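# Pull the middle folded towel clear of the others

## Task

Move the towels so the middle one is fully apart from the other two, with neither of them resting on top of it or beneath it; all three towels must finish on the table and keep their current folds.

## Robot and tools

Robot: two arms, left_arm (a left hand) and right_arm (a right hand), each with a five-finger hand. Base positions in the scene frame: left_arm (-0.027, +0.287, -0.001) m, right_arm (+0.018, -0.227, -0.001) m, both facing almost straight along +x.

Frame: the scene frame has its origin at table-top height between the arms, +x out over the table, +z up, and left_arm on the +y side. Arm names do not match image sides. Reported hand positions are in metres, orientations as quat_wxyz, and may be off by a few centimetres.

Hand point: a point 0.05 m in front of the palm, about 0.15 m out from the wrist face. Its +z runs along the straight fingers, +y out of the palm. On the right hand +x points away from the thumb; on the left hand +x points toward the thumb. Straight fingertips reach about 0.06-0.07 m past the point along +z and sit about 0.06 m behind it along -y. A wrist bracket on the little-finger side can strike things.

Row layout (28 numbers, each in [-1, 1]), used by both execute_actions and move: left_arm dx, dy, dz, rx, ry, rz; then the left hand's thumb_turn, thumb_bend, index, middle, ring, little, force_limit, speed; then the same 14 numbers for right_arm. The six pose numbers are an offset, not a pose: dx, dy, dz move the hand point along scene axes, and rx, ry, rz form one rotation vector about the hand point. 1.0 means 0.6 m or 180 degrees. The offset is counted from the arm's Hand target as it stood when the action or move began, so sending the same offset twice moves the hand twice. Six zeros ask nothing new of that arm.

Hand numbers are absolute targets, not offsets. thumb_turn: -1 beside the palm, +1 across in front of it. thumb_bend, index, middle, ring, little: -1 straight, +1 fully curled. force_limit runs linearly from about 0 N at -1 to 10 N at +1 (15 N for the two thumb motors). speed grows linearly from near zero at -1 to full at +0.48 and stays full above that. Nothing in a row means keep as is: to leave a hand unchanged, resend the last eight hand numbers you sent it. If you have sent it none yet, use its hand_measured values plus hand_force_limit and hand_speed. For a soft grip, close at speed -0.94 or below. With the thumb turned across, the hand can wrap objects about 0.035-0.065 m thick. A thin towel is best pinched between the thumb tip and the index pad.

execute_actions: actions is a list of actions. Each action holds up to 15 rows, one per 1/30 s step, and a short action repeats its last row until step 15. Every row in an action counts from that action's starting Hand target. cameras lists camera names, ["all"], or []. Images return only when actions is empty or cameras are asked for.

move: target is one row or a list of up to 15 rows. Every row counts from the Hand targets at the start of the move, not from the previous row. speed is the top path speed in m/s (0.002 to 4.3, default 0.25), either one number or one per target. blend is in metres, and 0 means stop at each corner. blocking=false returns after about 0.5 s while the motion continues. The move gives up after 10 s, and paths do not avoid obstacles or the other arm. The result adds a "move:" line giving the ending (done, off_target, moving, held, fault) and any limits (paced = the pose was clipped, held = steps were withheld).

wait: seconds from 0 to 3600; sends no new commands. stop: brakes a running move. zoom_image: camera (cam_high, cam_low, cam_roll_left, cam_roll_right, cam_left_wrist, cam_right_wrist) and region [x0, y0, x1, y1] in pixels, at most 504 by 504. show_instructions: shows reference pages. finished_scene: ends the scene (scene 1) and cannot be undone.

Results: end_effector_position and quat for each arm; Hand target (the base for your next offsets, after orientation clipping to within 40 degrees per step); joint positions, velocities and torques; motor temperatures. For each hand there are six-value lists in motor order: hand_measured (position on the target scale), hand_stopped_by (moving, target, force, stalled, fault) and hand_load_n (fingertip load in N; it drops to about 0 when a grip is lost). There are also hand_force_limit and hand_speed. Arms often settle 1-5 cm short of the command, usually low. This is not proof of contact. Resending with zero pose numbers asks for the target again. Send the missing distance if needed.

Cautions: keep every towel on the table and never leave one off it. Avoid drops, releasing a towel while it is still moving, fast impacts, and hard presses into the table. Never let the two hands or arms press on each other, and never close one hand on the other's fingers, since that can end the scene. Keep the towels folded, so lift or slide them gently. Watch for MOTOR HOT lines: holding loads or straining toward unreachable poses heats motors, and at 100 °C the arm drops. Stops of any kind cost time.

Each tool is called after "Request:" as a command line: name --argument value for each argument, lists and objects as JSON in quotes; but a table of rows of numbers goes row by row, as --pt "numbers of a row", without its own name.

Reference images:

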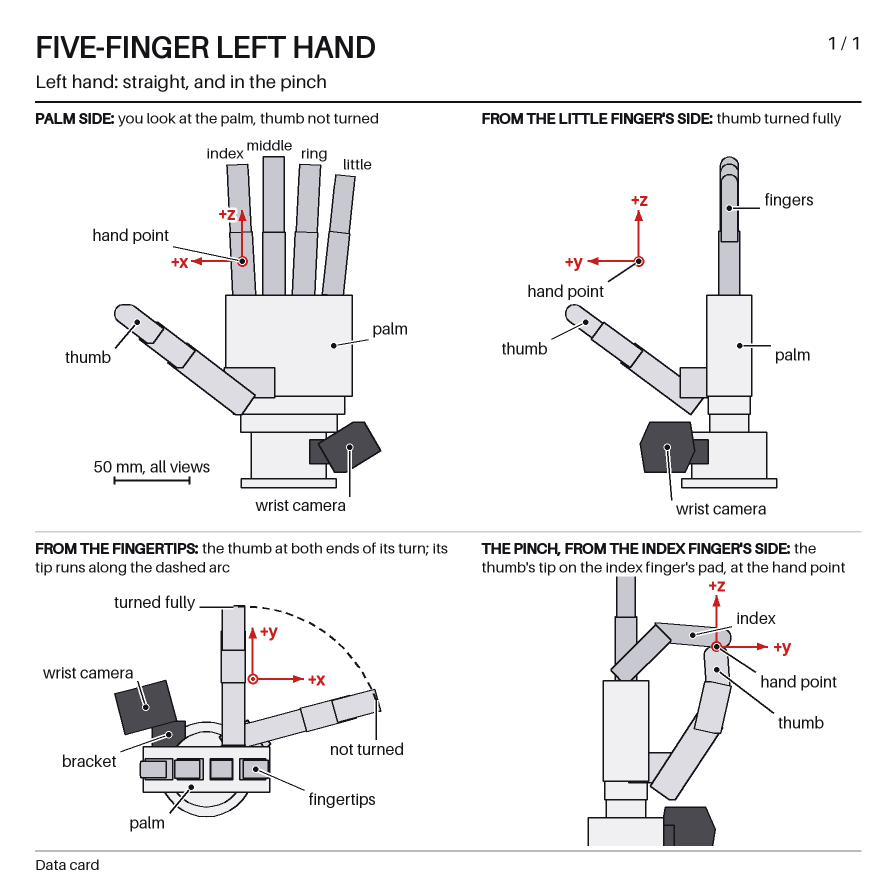

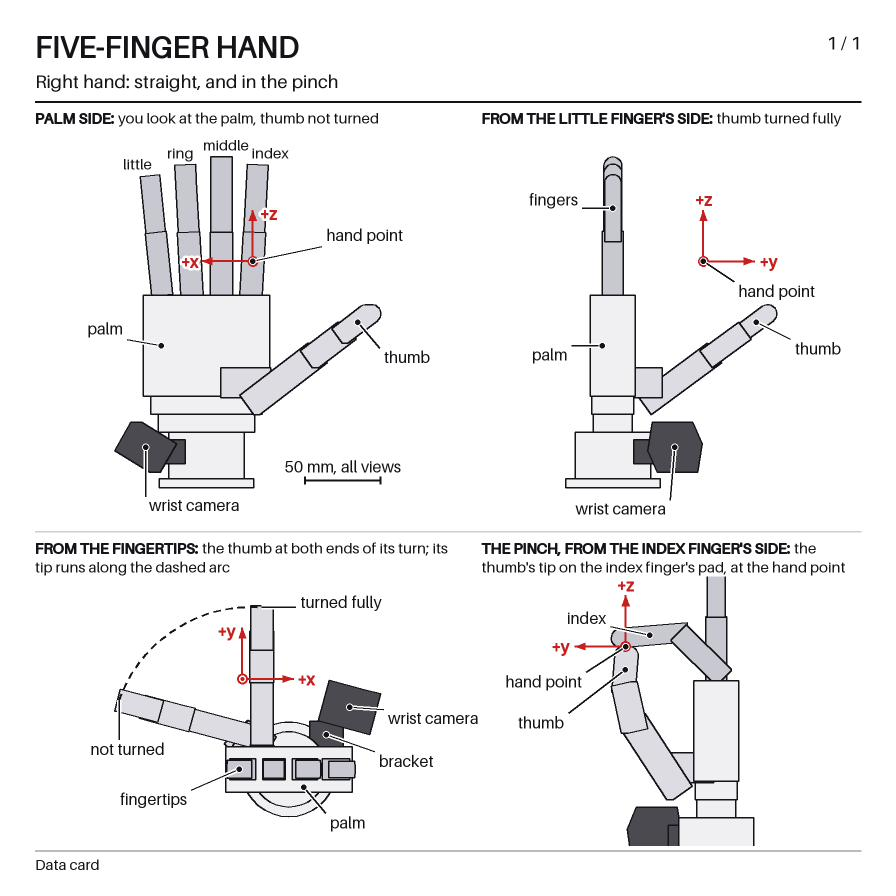

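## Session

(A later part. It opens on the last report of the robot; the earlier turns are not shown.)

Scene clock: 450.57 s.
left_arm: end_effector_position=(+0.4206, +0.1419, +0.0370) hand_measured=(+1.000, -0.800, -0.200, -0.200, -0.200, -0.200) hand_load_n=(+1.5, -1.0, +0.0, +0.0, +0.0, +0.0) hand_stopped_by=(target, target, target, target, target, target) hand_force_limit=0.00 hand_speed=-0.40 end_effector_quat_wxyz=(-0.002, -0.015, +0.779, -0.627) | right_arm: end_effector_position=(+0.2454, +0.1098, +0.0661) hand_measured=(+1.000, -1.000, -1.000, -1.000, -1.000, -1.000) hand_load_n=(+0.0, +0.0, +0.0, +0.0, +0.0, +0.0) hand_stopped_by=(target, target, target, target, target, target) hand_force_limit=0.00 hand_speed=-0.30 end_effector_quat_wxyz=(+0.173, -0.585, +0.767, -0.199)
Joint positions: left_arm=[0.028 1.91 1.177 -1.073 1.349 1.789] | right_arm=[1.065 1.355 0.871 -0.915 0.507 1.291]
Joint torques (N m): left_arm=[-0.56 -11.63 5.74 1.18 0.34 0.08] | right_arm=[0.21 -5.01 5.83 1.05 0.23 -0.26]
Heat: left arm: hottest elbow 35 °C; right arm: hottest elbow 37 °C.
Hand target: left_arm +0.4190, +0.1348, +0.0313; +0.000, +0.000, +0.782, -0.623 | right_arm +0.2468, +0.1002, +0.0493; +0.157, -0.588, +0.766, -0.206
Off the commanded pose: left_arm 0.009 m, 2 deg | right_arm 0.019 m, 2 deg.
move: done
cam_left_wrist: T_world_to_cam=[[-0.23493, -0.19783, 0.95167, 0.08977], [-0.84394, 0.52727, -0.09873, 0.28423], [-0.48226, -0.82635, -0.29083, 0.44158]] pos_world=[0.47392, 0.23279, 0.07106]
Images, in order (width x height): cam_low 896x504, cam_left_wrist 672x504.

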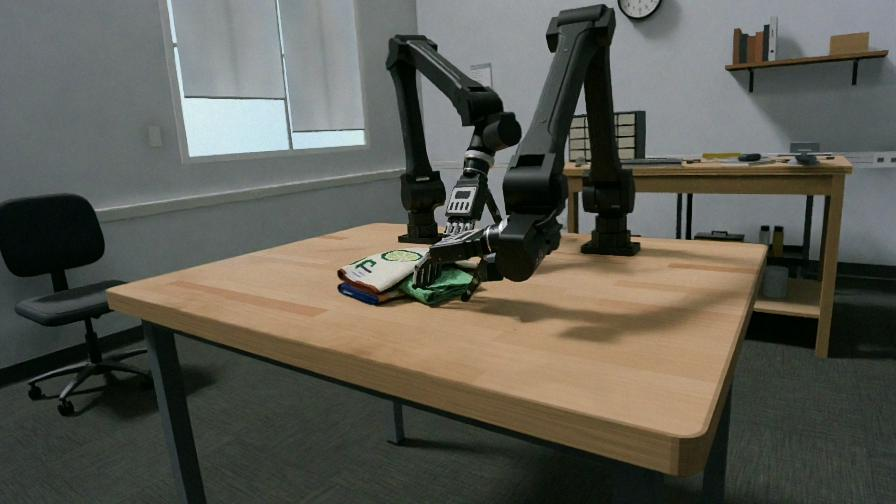

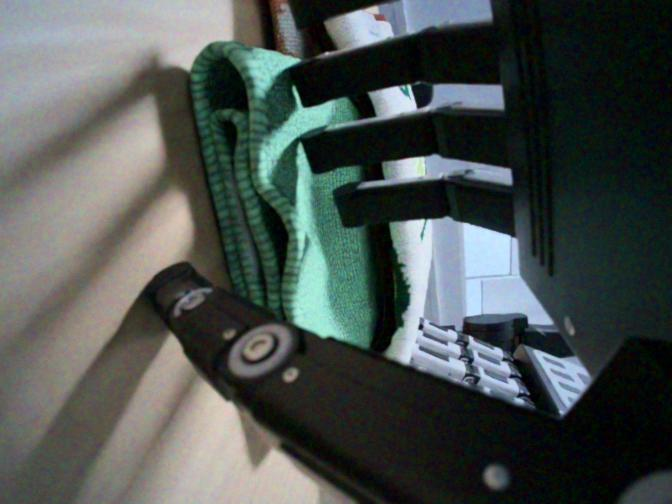

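Request:
move --pt "-0.01 -0.03 0.0 0 0 0 1 -0.75 -0.05 -0.05 -0.05 -0.1 0 -0.8 0 0 0 0 0 0 1 -1 -1 -1 -1 -1 0 -0.3" --cameras '["cam_left_wrist","cam_low"]' --speed 0.04

Request:
zoom_image --camera "cam_low" --region '[320, 200, 520, 320]'

Request:
zoom_image --camera "cam_left_wrist" --region '[130, 0, 530, 400]'

Scene clock: 467.13 s.
left_arm: end_effector_position=(+0.4201, +0.1263, +0.0350) hand_measured=(+1.000, -0.750, -0.050, -0.050, -0.050, -0.100) hand_load_n=(-1.0, +0.0, +0.0, -0.5, +0.0, +0.0) hand_stopped_by=(target, target, target, target, target, target) hand_force_limit=0.00 hand_speed=-0.80 end_effector_quat_wxyz=(+0.009, -0.005, +0.780, -0.626) | right_arm: end_effector_position=(+0.2454, +0.1098, +0.0661) hand_measured=(+1.000, -1.000, -1.000, -1.000, -1.000, -1.000) hand_load_n=(+0.0, +0.0, +0.0, +0.0, +0.0, +0.0) hand_stopped_by=(target, target, target, target, target, target) hand_force_limit=0.00 hand_speed=-0.30 end_effector_quat_wxyz=(+0.173, -0.585, +0.767, -0.199)
Joint positions: left_arm=[-0.005 1.875 1.124 -0.883 1.353 1.645] | right_arm=[1.065 1.355 0.871 -0.915 0.507 1.291]
Joint torques (N m): left_arm=[-0.91 -11.63 5.42 0.96 0.4 -0.12] | right_arm=[0.26 -5.07 5.89 1.07 0.22 -0.26]
Heat: left arm: hottest shoulder 34 °C; right arm: hottest elbow 37 °C.
Hand target: left_arm +0.4129, +0.1168, +0.0313; +0.000, +0.000, +0.782, -0.623 | right_arm +0.2468, +0.1002, +0.0493; +0.157, -0.588, +0.766, -0.206
Off the commanded pose: left_arm 0.012 m, 1 deg | right_arm 0.019 m, 2 deg.
move: off_target (left_arm)
cam_left_wrist: T_world_to_cam=[[-0.26403, -0.19992, 0.94357, 0.10122], [-0.83995, 0.52853, -0.12305, 0.29085], [-0.4741, -0.82504, -0.30747, 0.42493]] pos_world=[0.47248, 0.21709, 0.07094]
Images, in order (width x height): cam_low 896x504, cam_left_wrist 672x504.

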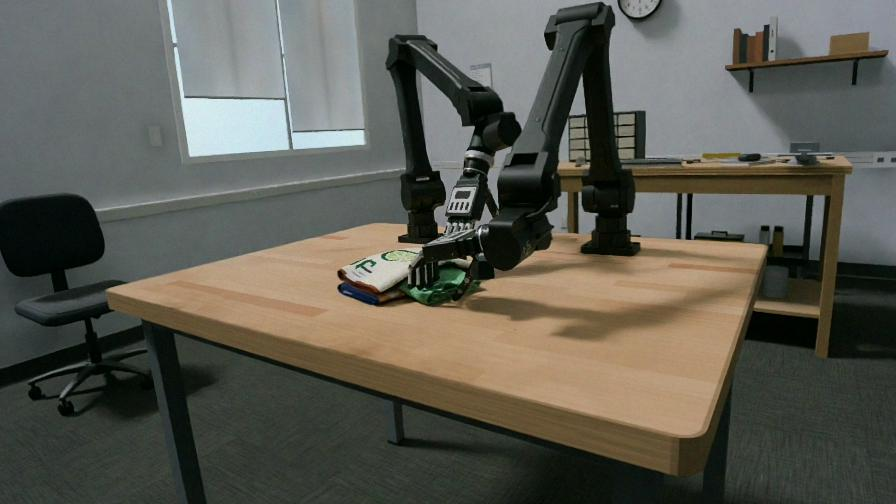

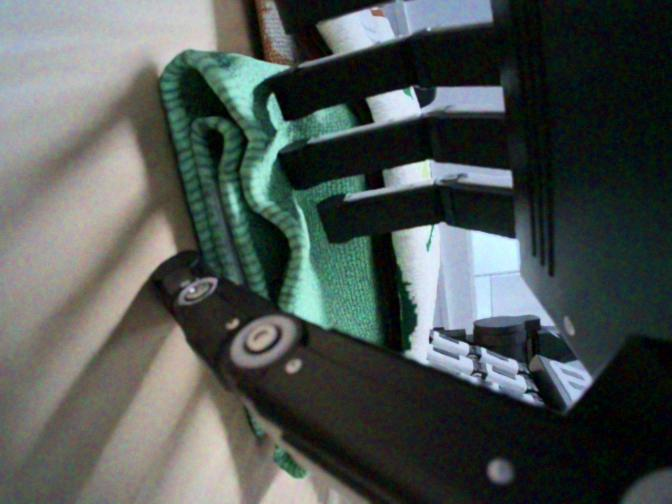

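Scaled by 2.520 from the camera's image (finer frame: 1280x720).

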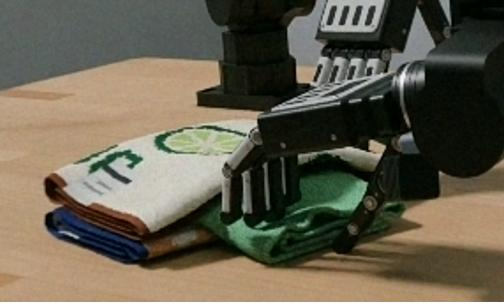

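Scaled by 1.260 from the camera's image (finer frame: 960x720).

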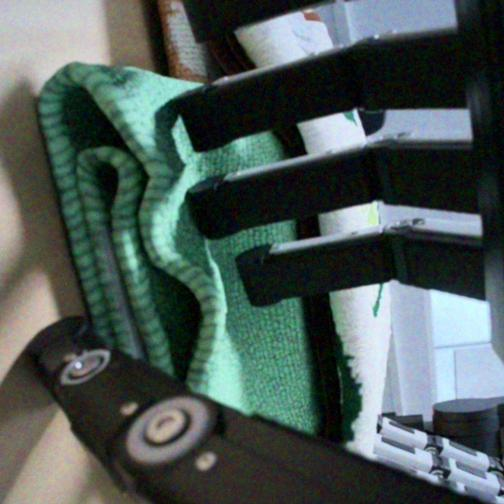

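Request:
move --pt "0.0 0 0.0 0 0 0 1 -0.6 0.15 0.15 0.1 0 0 -0.88 0 0 0 0 0 0 1 -1 -1 -1 -1 -1 0 -0.3" --cameras '["cam_left_wrist","cam_low"]' --speed 0.04

Request:
zoom_image --camera "cam_low" --region '[320, 200, 520, 320]'

Request:
zoom_image --camera "cam_left_wrist" --region '[130, 0, 530, 400]'

Scene clock: 476.50 s.
left_arm: end_effector_position=(+0.4185, +0.1204, +0.0351) hand_measured=(+1.000, -0.600, +0.150, +0.150, +0.100, +0.000) hand_load_n=(-0.5, +0.5, +0.0, +1.5, +0.0, +0.0) hand_stopped_by=(target, target, target, target, target, target) hand_force_limit=0.00 hand_speed=-0.88 end_effector_quat_wxyz=(+0.007, +0.000, +0.778, -0.628) | right_arm: end_effector_position=(+0.2454, +0.1098, +0.0661) hand_measured=(+1.000, -1.000, -1.000, -1.000, -1.000, -1.000) hand_load_n=(+0.0, +0.0, -0.5, +0.0, -0.5, +0.0) hand_stopped_by=(target, target, target, target, target, target) hand_force_limit=0.00 hand_speed=-0.30 end_effector_quat_wxyz=(+0.173, -0.585, +0.767, -0.199)
Joint positions: left_arm=[-0.017 1.875 1.122 -0.875 1.357 1.64] | right_arm=[1.065 1.355 0.871 -0.915 0.507 1.291]
Joint torques (N m): left_arm=[0.03 -11.69 5.46 0.87 0.22 -0.14] | right_arm=[0.26 -5.07 5.85 1.06 0.23 -0.27]
Heat: left arm: hottest shoulder 34 °C; right arm: hottest elbow 37 °C.
Hand target: left_arm +0.4130, +0.1168, +0.0313; +0.000, +0.000, +0.782, -0.623 | right_arm +0.2468, +0.1002, +0.0493; +0.157, -0.588, +0.766, -0.206
Off the commanded pose: left_arm 0.008 m, 1 deg | right_arm 0.019 m, 2 deg.
move: done
cam_left_wrist: T_world_to_cam=[[-0.26819, -0.19279, 0.94388, 0.10037], [-0.83384, 0.53715, -0.12721, 0.2892], [-0.48248, -0.82116, -0.30482, 0.42219]] pos_world=[0.47177, 0.21069, 0.07074]
Images, in order (width x height): cam_low 896x504, cam_left_wrist 672x504.

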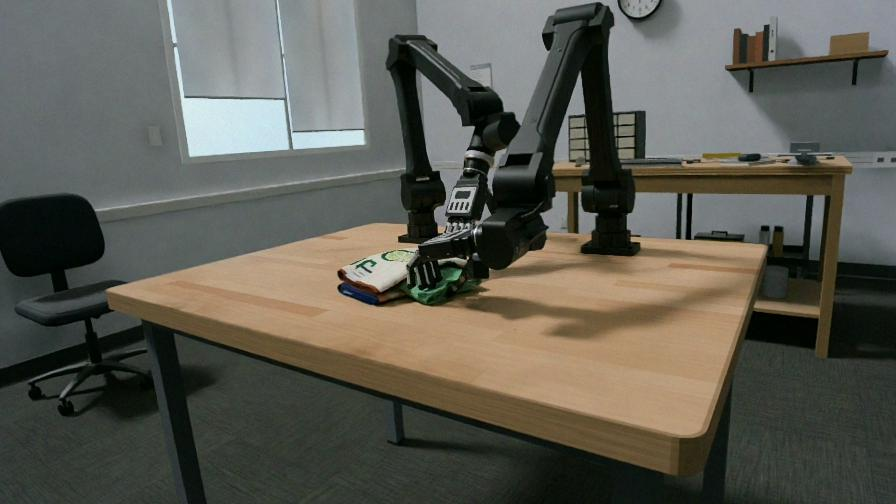

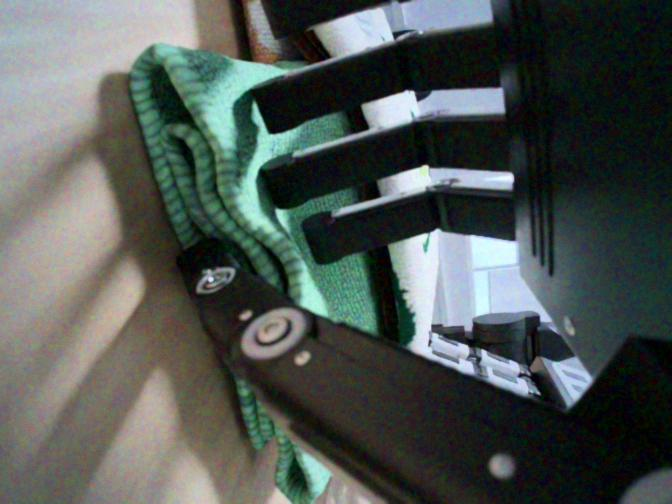

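Scaled by 2.520 from the camera's image (finer frame: 1280x720).

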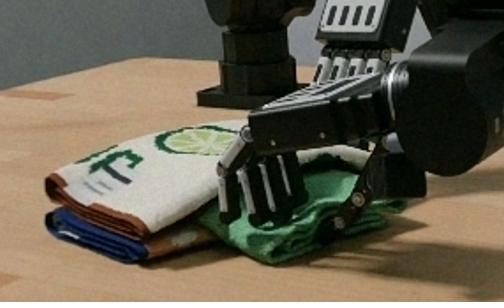

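Scaled by 1.260 from the camera's image (finer frame: 960x720).

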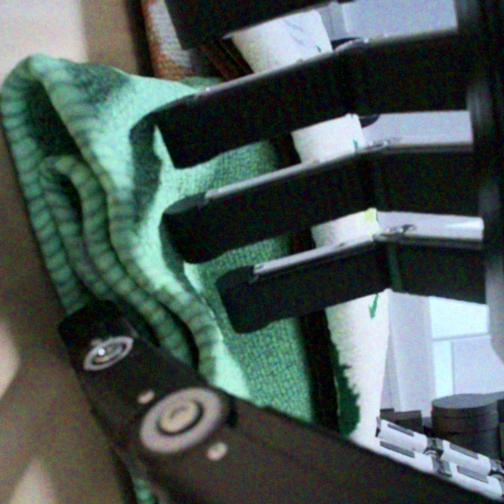

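Request:
move --pt "0.0 0 0.0 0 0 0 1 -0.55 0.35 0.35 0.25 0.1 0 -0.9 0 0 0 0 0 0 1 -1 -1 -1 -1 -1 0 -0.3" --cameras '["cam_left_wrist","cam_low"]' --speed 0.04

Request:
zoom_image --camera "cam_low" --region '[320, 200, 520, 320]'

Request:
zoom_image --camera "cam_left_wrist" --region '[100, 0, 500, 504]'

Scene clock: 491.47 s.
left_arm: end_effector_position=(+0.4170, +0.1196, +0.0346) hand_measured=(+1.000, -0.552, +0.350, +0.348, +0.250, +0.100) hand_load_n=(+0.0, +3.5, +0.0, +5.0, +0.0, +0.0) hand_stopped_by=(target, target, target, target, target, target) hand_force_limit=0.00 hand_speed=-0.90 end_effector_quat_wxyz=(+0.005, -0.001, +0.778, -0.628) | right_arm: end_effector_position=(+0.2456, +0.1101, +0.0662) hand_measured=(+1.000, -1.000, -1.000, -1.000, -1.000, -1.000) hand_load_n=(+0.0, +0.0, -0.5, +0.0, +0.0, +0.0) hand_stopped_by=(target, target, target, target, target, target) hand_force_limit=0.00 hand_speed=-0.30 end_effector_quat_wxyz=(+0.173, -0.585, +0.767, -0.199)
Joint positions: left_arm=[-0.019 1.875 1.119 -0.875 1.358 1.638] | right_arm=[1.065 1.355 0.871 -0.914 0.507 1.291]
Joint torques (N m): left_arm=[0.21 -11.75 5.65 0.88 0.21 -0.12] | right_arm=[0.32 -5.01 5.89 0.99 0.23 -0.26]
Heat: left arm: hottest shoulder 35 °C; right arm: hottest elbow 37 °C.
Hand target: left_arm +0.4129, +0.1168, +0.0313; +0.000, +0.000, +0.782, -0.623 | right_arm +0.2468, +0.1002, +0.0494; +0.157, -0.588, +0.766, -0.205
Off the commanded pose: left_arm 0.006 m, 1 deg | right_arm 0.020 m, 2 deg.
move: done
cam_left_wrist: T_world_to_cam=[[-0.2641, -0.19207, 0.94518, 0.09847], [-0.83384, 0.53798, -0.12366, 0.2881], [-0.48474, -0.82078, -0.30223, 0.42151]] pos_world=[0.47055, 0.20989, 0.06995]
Images, in order (width x height): cam_low 896x504, cam_left_wrist 672x504.

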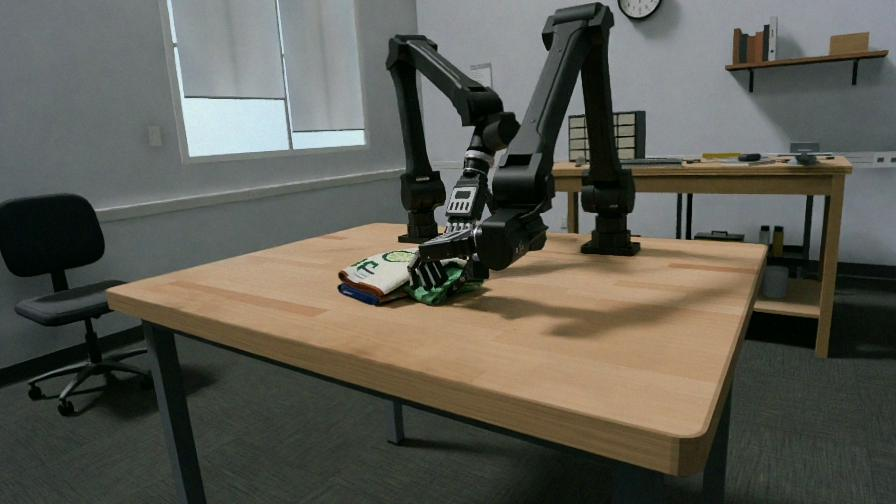

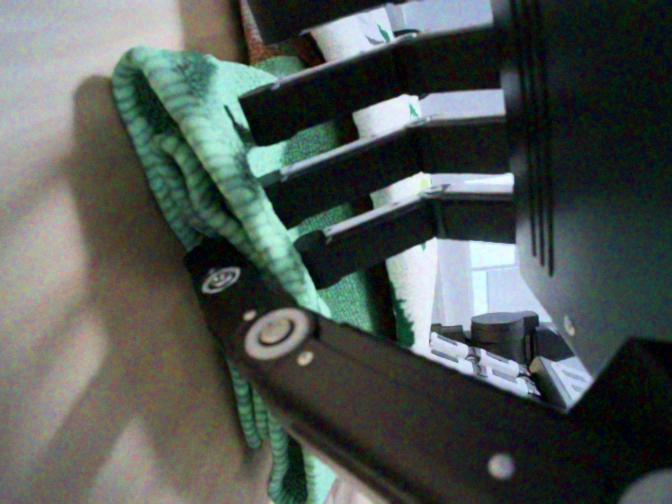

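Scaled by 2.520 from the camera's image (finer frame: 1280x720).

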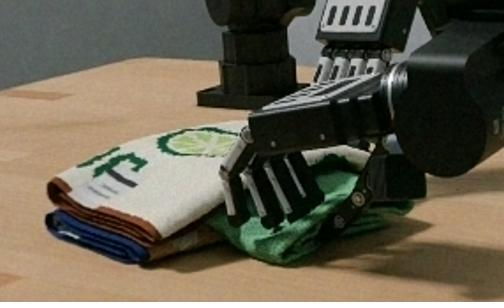

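Scaled by 1.000.

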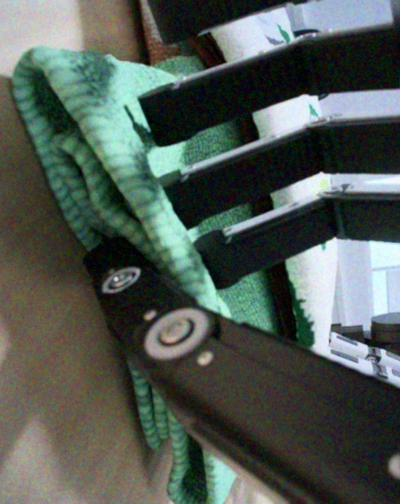

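Request:
move --pt "0.0 0.02 0.03 0 0 0 1 -0.55 0.35 0.35 0.25 0.1 0 -0.9 0 0 0 0 0 0 1 -1 -1 -1 -1 -1 0 -0.3" --cameras '["all"]' --speed 0.04

Request:
zoom_image --camera "cam_low" --region '[320, 200, 520, 320]'

Request:
zoom_image --camera "cam_left_wrist" --region '[100, 0, 500, 504]'

Scene clock: 503.73 s.
left_arm: end_effector_position=(+0.4009, +0.1231, +0.0386) hand_measured=(+1.000, -0.552, +0.350, +0.348, +0.250, +0.100) hand_load_n=(+0.5, +3.5, +0.0, +3.0, +0.0, +0.0) hand_stopped_by=(target, target, target, target, target, target) hand_force_limit=0.00 hand_speed=-0.90 end_effector_quat_wxyz=(-0.014, -0.006, +0.780, -0.625) | right_arm: end_effector_position=(+0.2456, +0.1101, +0.0660) hand_measured=(+1.000, -1.000, -1.000, -1.000, -1.000, -1.000) hand_load_n=(+0.0, +0.0, +0.0, +0.0, +0.0, +0.0) hand_stopped_by=(target, target, target, target, target, target) hand_force_limit=0.00 hand_speed=-0.30 end_effector_quat_wxyz=(+0.173, -0.585, +0.767, -0.199)
Joint positions: left_arm=[-0.013 1.869 1.119 -1.006 1.348 1.73] | right_arm=[1.065 1.355 0.871 -0.914 0.507 1.291]
Joint torques (N m): left_arm=[1.79 -12.34 8.49 -0.25 0.44 -0.01] | right_arm=[0.32 -5.13 5.9 0.99 0.22 -0.26]
Motor temperatures (°C): left_arm=[24 35 32 26 28 27] | right_arm=[29 29 37 24 26 27]
Heat: left arm: hottest shoulder 35 °C; right arm: hottest elbow 37 °C.
Hand target: left_arm +0.4129, +0.1288, +0.0494; +0.000, +0.000, +0.782, -0.623 | right_arm +0.2468, +0.1001, +0.0493; +0.157, -0.588, +0.766, -0.206
Off the commanded pose: left_arm 0.017 m, 2 deg | right_arm 0.019 m, 2 deg.
move: off_target (left_arm)
cam_left_wrist: T_world_to_cam=[[-0.23308, -0.19442, 0.95283, 0.07867], [-0.82918, 0.55164, -0.09028, 0.26841], [-0.50806, -0.81111, -0.28979, 0.42545]] pos_world=[0.45705, 0.21231, 0.07256]
cam_right_wrist: T_world_to_cam=[[-0.8452, -0.05688, -0.53142, 0.24974], [-0.25696, 0.9151, 0.31075, -0.05668], [0.46863, 0.3992, -0.78805, 0.00968]] pos_world=[0.19198, 0.06221, 0.15796]

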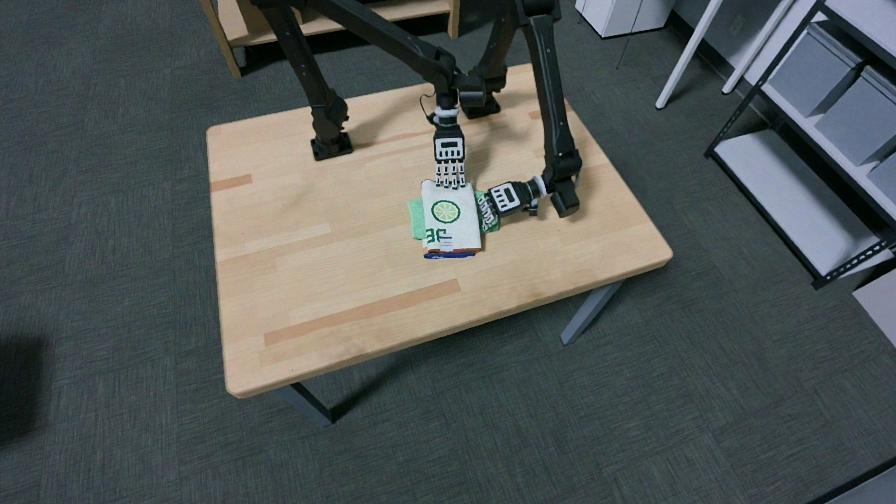

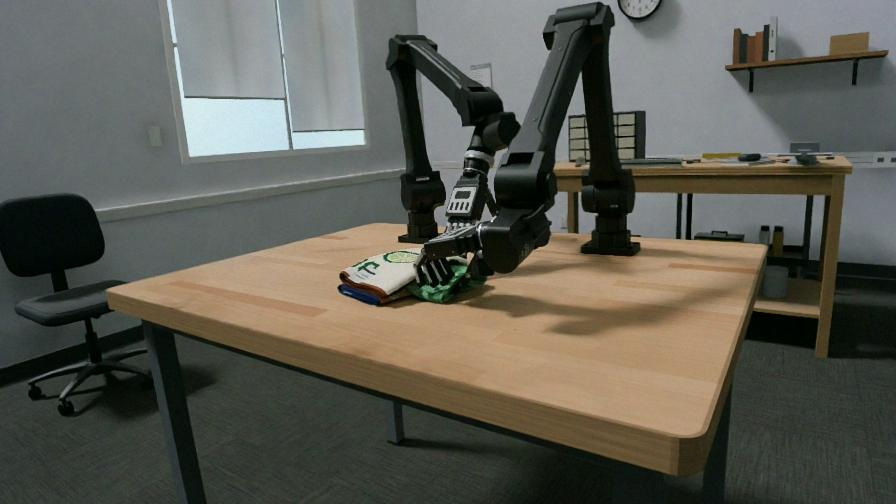

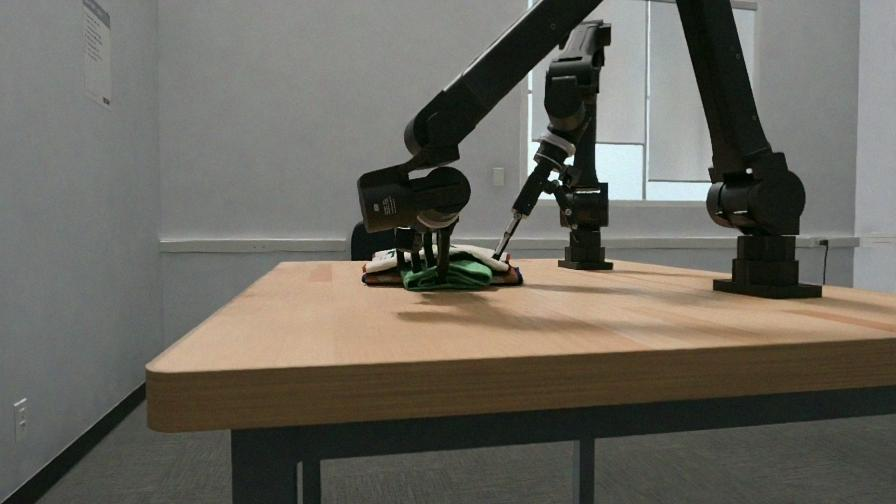

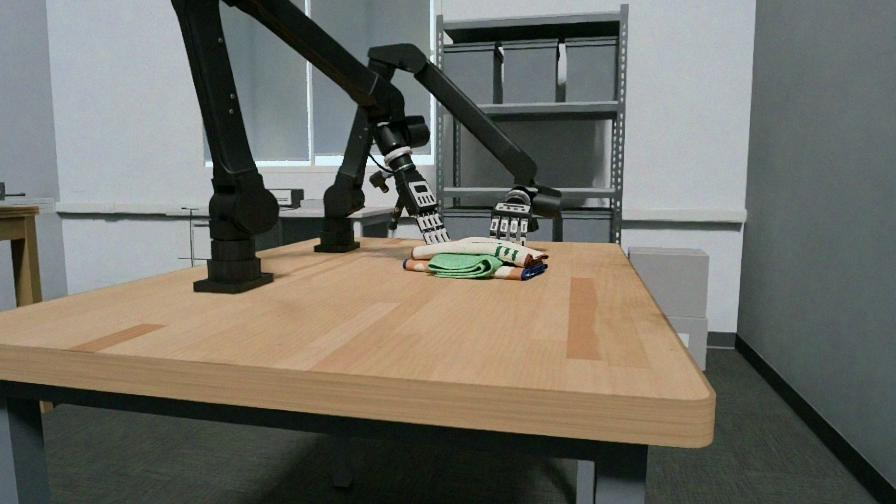

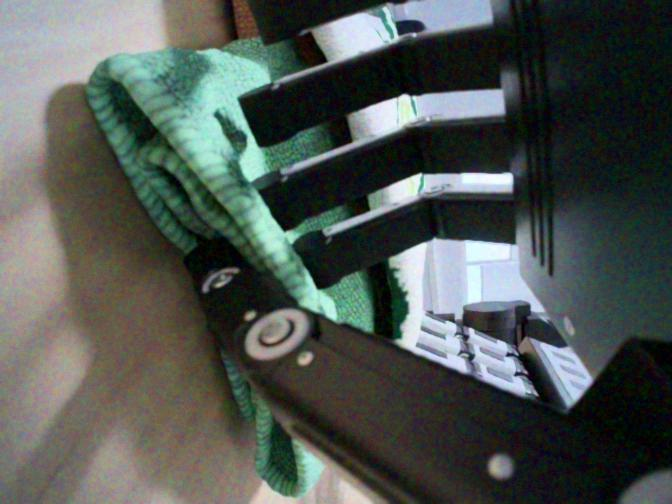

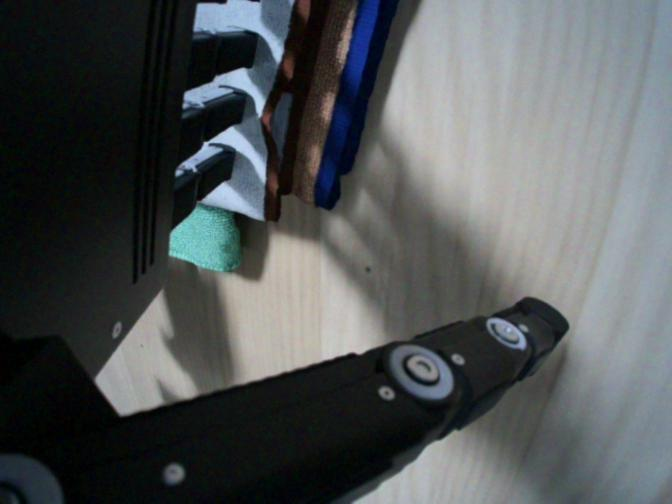

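Scaled by 2.520 from the camera's image (finer frame: 1280x720).

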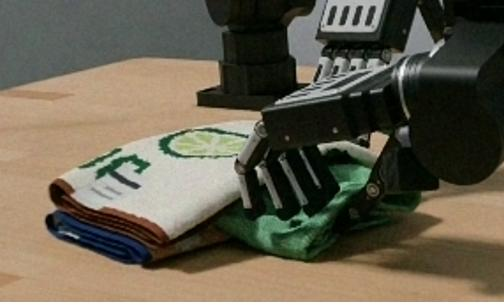

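Scaled by 1.000.

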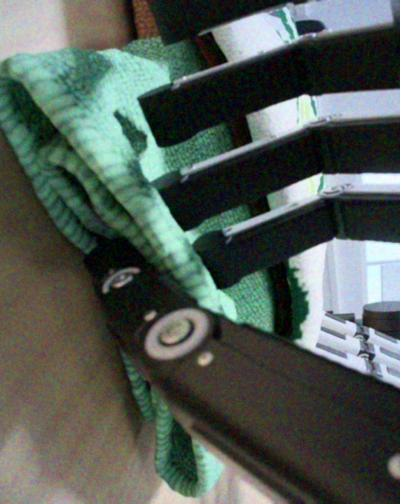

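Request:
move --pt "0 0 0 0 0 0 1 -0.55 0.35 0.35 0.25 0.1 0 -0.9 0 0 -0.025 0 0 0 1 -1 -1 -1 -1 -1 0 -0.3" --pt "0.01 0.06 0.0 0 0 0 1 -0.55 0.35 0.35 0.25 0.1 0 -0.9 0 0 -0.025 0 0 0 1 -1 -1 -1 -1 -1 0 -0.3" --cameras '["all"]' --speed 0.05

Request:
zoom_image --camera "cam_low" --region '[320, 200, 520, 320]'

Request:
zoom_image --camera "cam_high" --region '[380, 150, 530, 290]'

Scene clock: 515.33 s.
left_arm: end_effector_position=(+0.4052, +0.1562, +0.0481) hand_measured=(+1.000, -0.552, +0.350, +0.348, +0.250, +0.100) hand_load_n=(+1.0, +3.0, +0.5, +3.0, +0.0, +0.0) hand_stopped_by=(target, target, target, target, target, target) hand_force_limit=0.00 hand_speed=-0.90 end_effector_quat_wxyz=(-0.011, -0.003, +0.780, -0.625) | right_arm: end_effector_position=(+0.2495, +0.1135, +0.0620) hand_measured=(+1.000, -1.000, -1.000, -1.000, -1.000, -1.000) hand_load_n=(+0.0, +0.0, -0.5, +0.0, +0.0, +0.0) hand_stopped_by=(target, target, target, target, target, target) hand_force_limit=0.00 hand_speed=-0.30 end_effector_quat_wxyz=(+0.186, -0.581, +0.767, -0.198)
Joint positions: left_arm=[0.057 1.913 1.203 -1.323 1.325 2.024] | right_arm=[1.065 1.358 0.856 -0.869 0.516 1.29]
Joint torques (N m): left_arm=[2.14 -10.87 9.09 -0.51 0.37 0.06] | right_arm=[0.26 -3.84 5.24 0.98 -0.09 -0.25]
Heat: left arm: hottest shoulder 35 °C; right arm: hottest elbow 37 °C.
Hand target: left_arm +0.4189, +0.1647, +0.0493; +0.000, +0.000, +0.782, -0.623 | right_arm +0.2469, +0.1002, +0.0344; +0.157, -0.588, +0.766, -0.205
Off the commanded pose: left_arm 0.016 m, 1 deg | right_arm 0.031 m, 4 deg.
move: off_target (left_arm, right_arm)
cam_left_wrist: T_world_to_cam=[[-0.24183, -0.19449, 0.95063, 0.08078], [-0.82752, 0.55293, -0.09738, 0.25411], [-0.50669, -0.81021, -0.29466, 0.4568]] pos_world=[0.46127, 0.24532, 0.08255]
cam_right_wrist: T_world_to_cam=[[-0.83425, -0.04588, -0.54948, 0.24824], [-0.26254, 0.90937, 0.32267, -0.05621], [0.48487, 0.41345, -0.77069, -0.00337]] pos_world=[0.19397, 0.0639, 0.15194]

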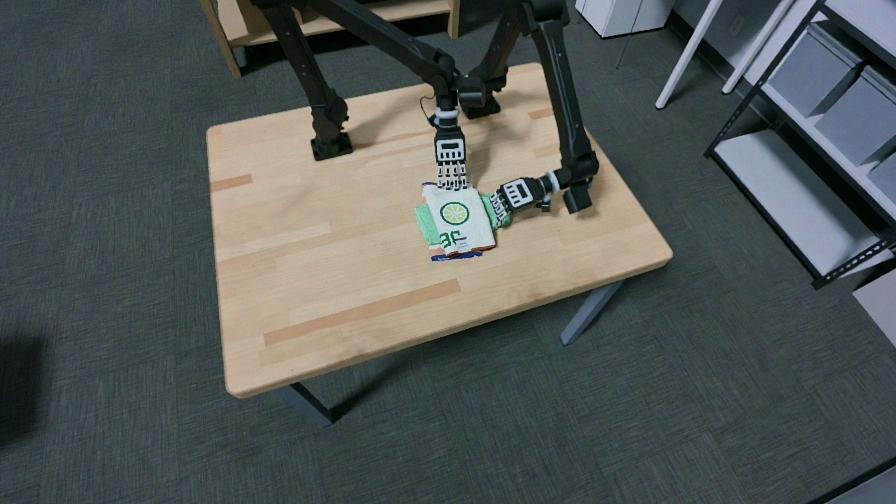

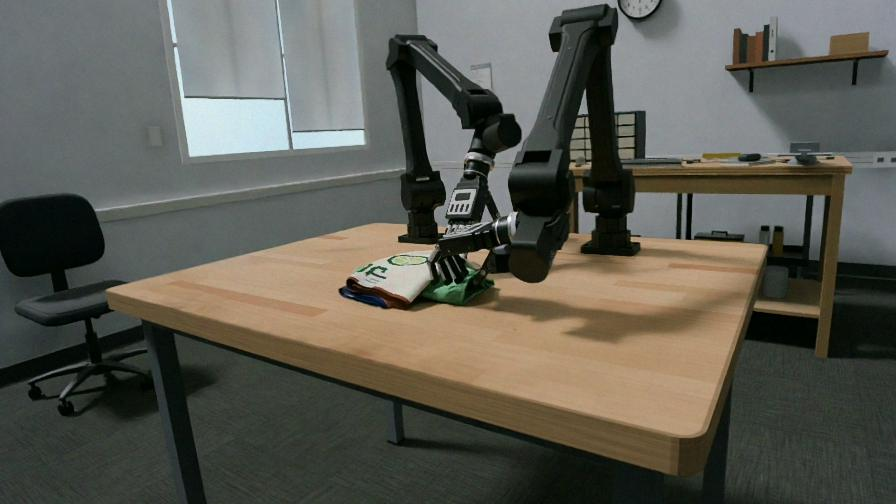

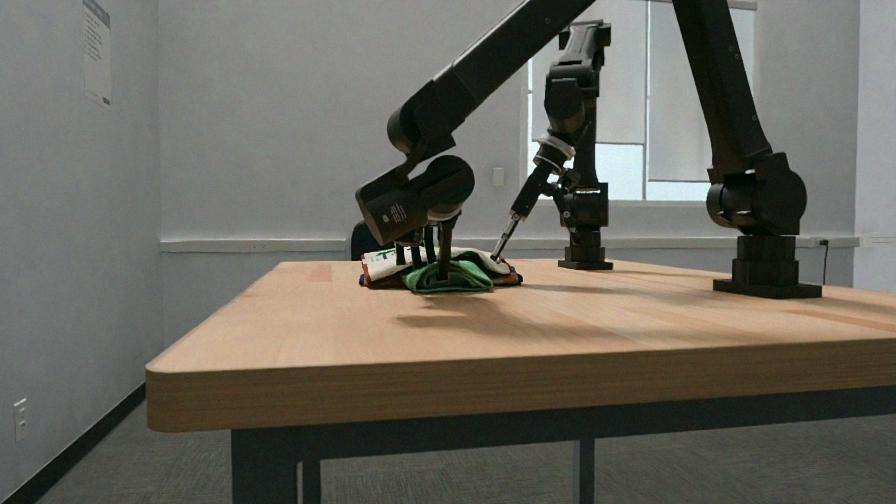

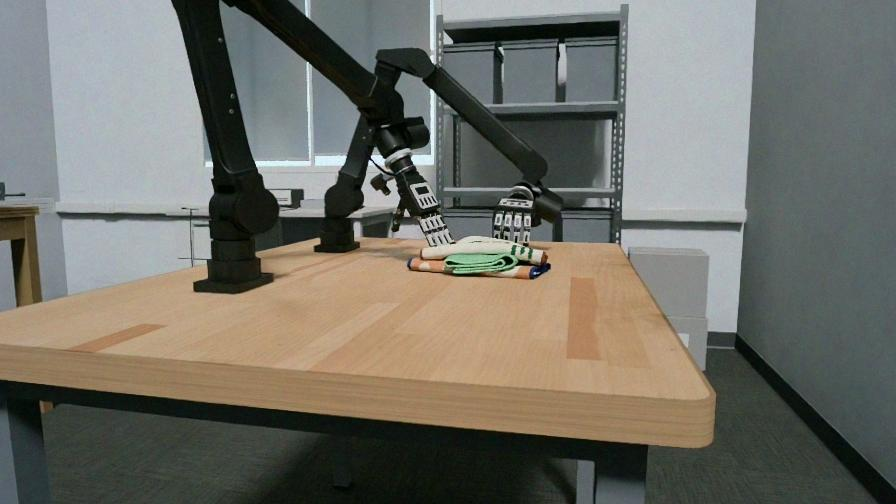

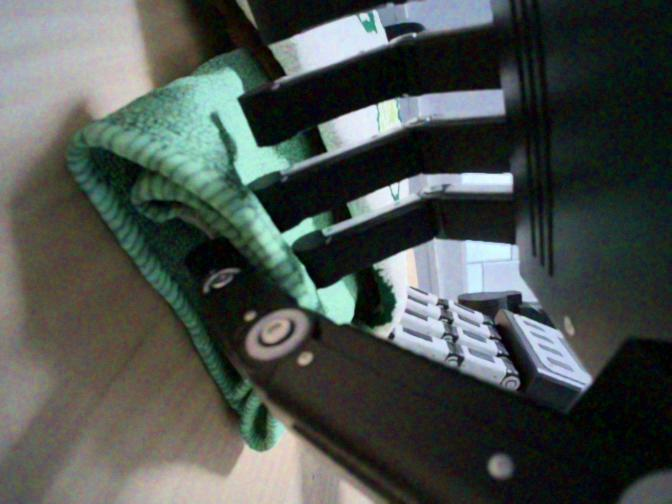

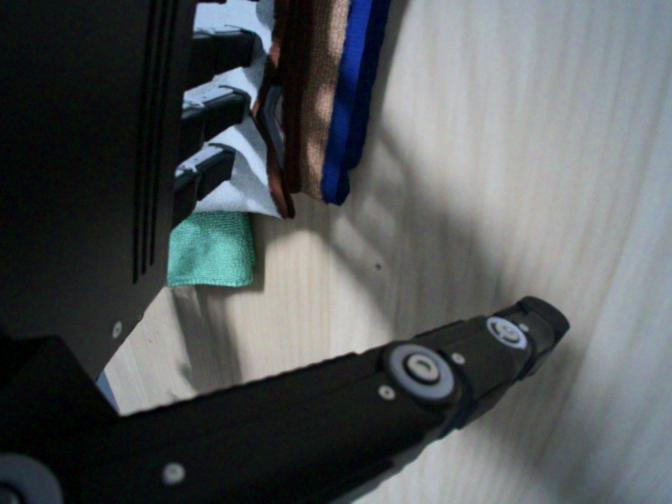

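Scaled by 2.520 from the camera's image (finer frame: 1280x720).

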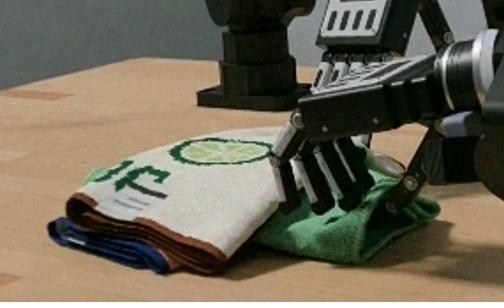

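Scaled by 3.360 from the camera's image (finer frame: 1280x720).

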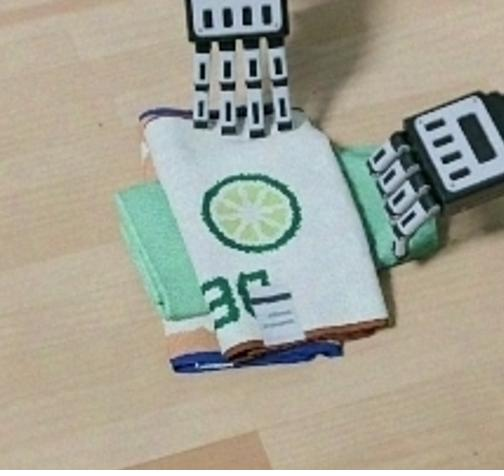

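Request:
move --pt "0.10 0.11 0.0 0 0 0 1 -0.55 0.35 0.35 0.25 0.1 0 -0.9 0 0 0 0 0 0 1 -1 -1 -1 -1 -1 0 -0.3" --cameras '["cam_high","cam_low","cam_left_wrist","cam_right_wrist"]' --speed 0.05

Request:
zoom_image --camera "cam_low" --region '[320, 200, 520, 320]'

Request:
zoom_image --camera "cam_high" --region '[380, 150, 530, 290]'

Scene clock: 579.27 s.
left_arm: end_effector_position=(+0.4668, +0.2208, +0.0481) hand_measured=(+1.000, -0.552, +0.350, +0.348, +0.250, +0.100) hand_load_n=(+0.5, +3.0, +0.0, +3.0, +0.0, +0.0) hand_stopped_by=(target, target, target, target, target, target) hand_force_limit=0.00 hand_speed=-0.90 end_effector_quat_wxyz=(-0.001, -0.023, +0.793, -0.609) | right_arm: end_effector_position=(+0.2503, +0.1133, +0.0617) hand_measured=(+1.000, -1.000, -1.000, -1.000, -1.000, -1.000) hand_load_n=(+0.0, +0.0, +0.0, +0.0, +0.0, +0.0) hand_stopped_by=(target, target, target, target, target, target) hand_force_limit=0.00 hand_speed=-0.30 end_effector_quat_wxyz=(+0.186, -0.580, +0.768, -0.198)
Joint positions: left_arm=[0.162 2.055 1.454 -1.549 1.258 2.142] | right_arm=[1.064 1.359 0.856 -0.868 0.518 1.29]
Joint torques (N m): left_arm=[1.96 -12.63 9.7 -0.72 0.36 0.08] | right_arm=[0.32 -3.84 5.29 0.92 -0.13 -0.24]
Heat: left arm: hottest shoulder 36 °C; right arm: hottest elbow 36 °C.
Hand target: left_arm +0.4789, +0.2307, +0.0494; +0.000, +0.000, +0.782, -0.623 | right_arm +0.2469, +0.1001, +0.0343; +0.157, -0.588, +0.766, -0.206
Off the commanded pose: left_arm 0.016 m, 3 deg | right_arm 0.030 m, 4 deg.
joint sent to its limit (left arm) — joint 6 (wrist roll), upper limit. The joint targets are off in orientation, not in position.
move: off_target (left_arm)
cam_left_wrist: T_world_to_cam=[[-0.22413, -0.24311, 0.94375, 0.11097], [-0.852, 0.51902, -0.06864, 0.28684], [-0.47314, -0.81946, -0.32346, 0.52812]] pos_world=[0.51913, 0.31087, 0.08578]
cam_right_wrist: T_world_to_cam=[[-0.83358, -0.04506, -0.55056, 0.24841], [-0.26169, 0.90995, 0.32173, -0.05592], [0.48649, 0.41226, -0.77031, -0.00418]] pos_world=[0.19447, 0.0638, 0.15154]

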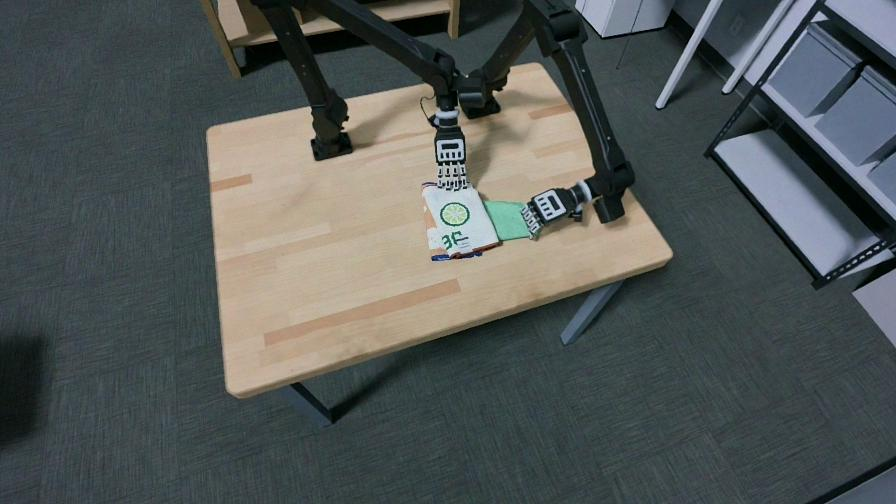

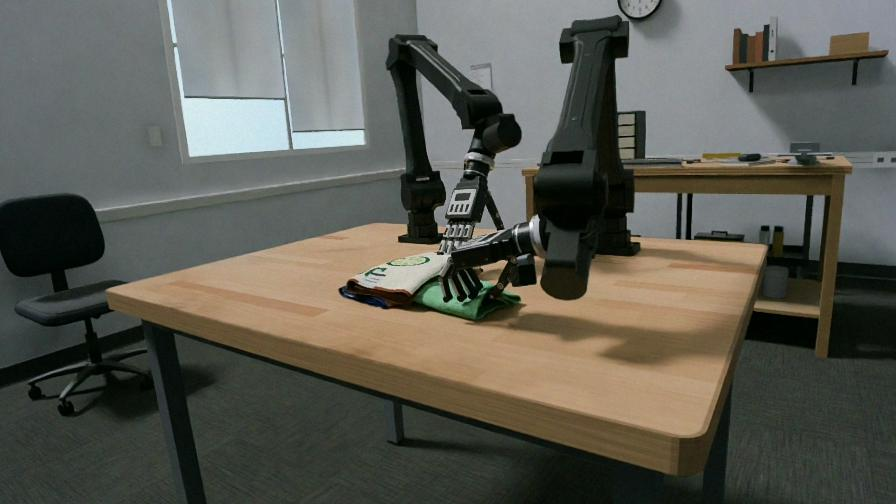

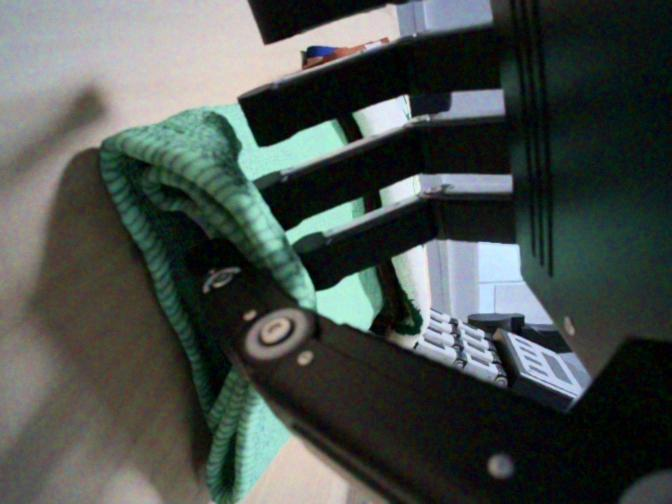

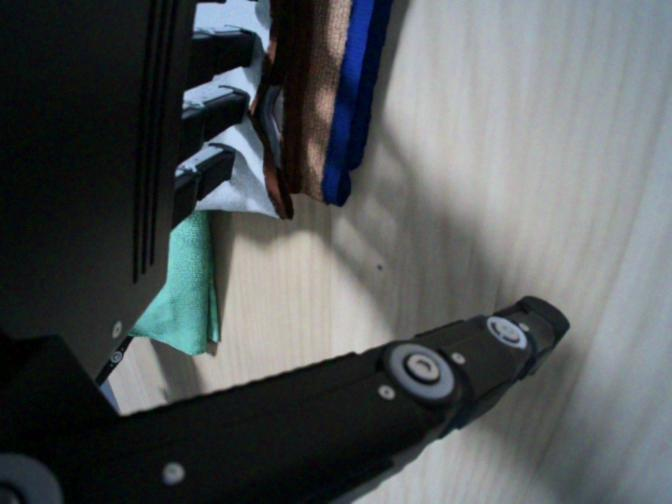

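Scaled by 2.520 from the camera's image (finer frame: 1280x720).

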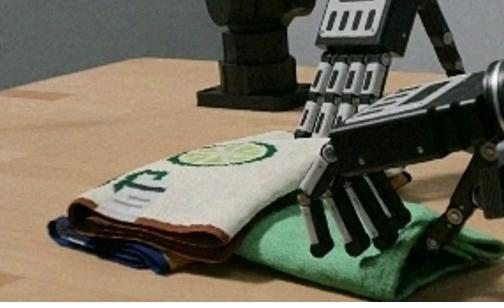

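Scaled by 3.360 from the camera's image (finer frame: 1280x720).

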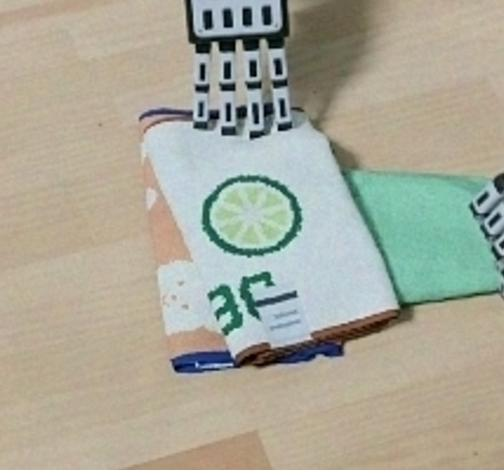

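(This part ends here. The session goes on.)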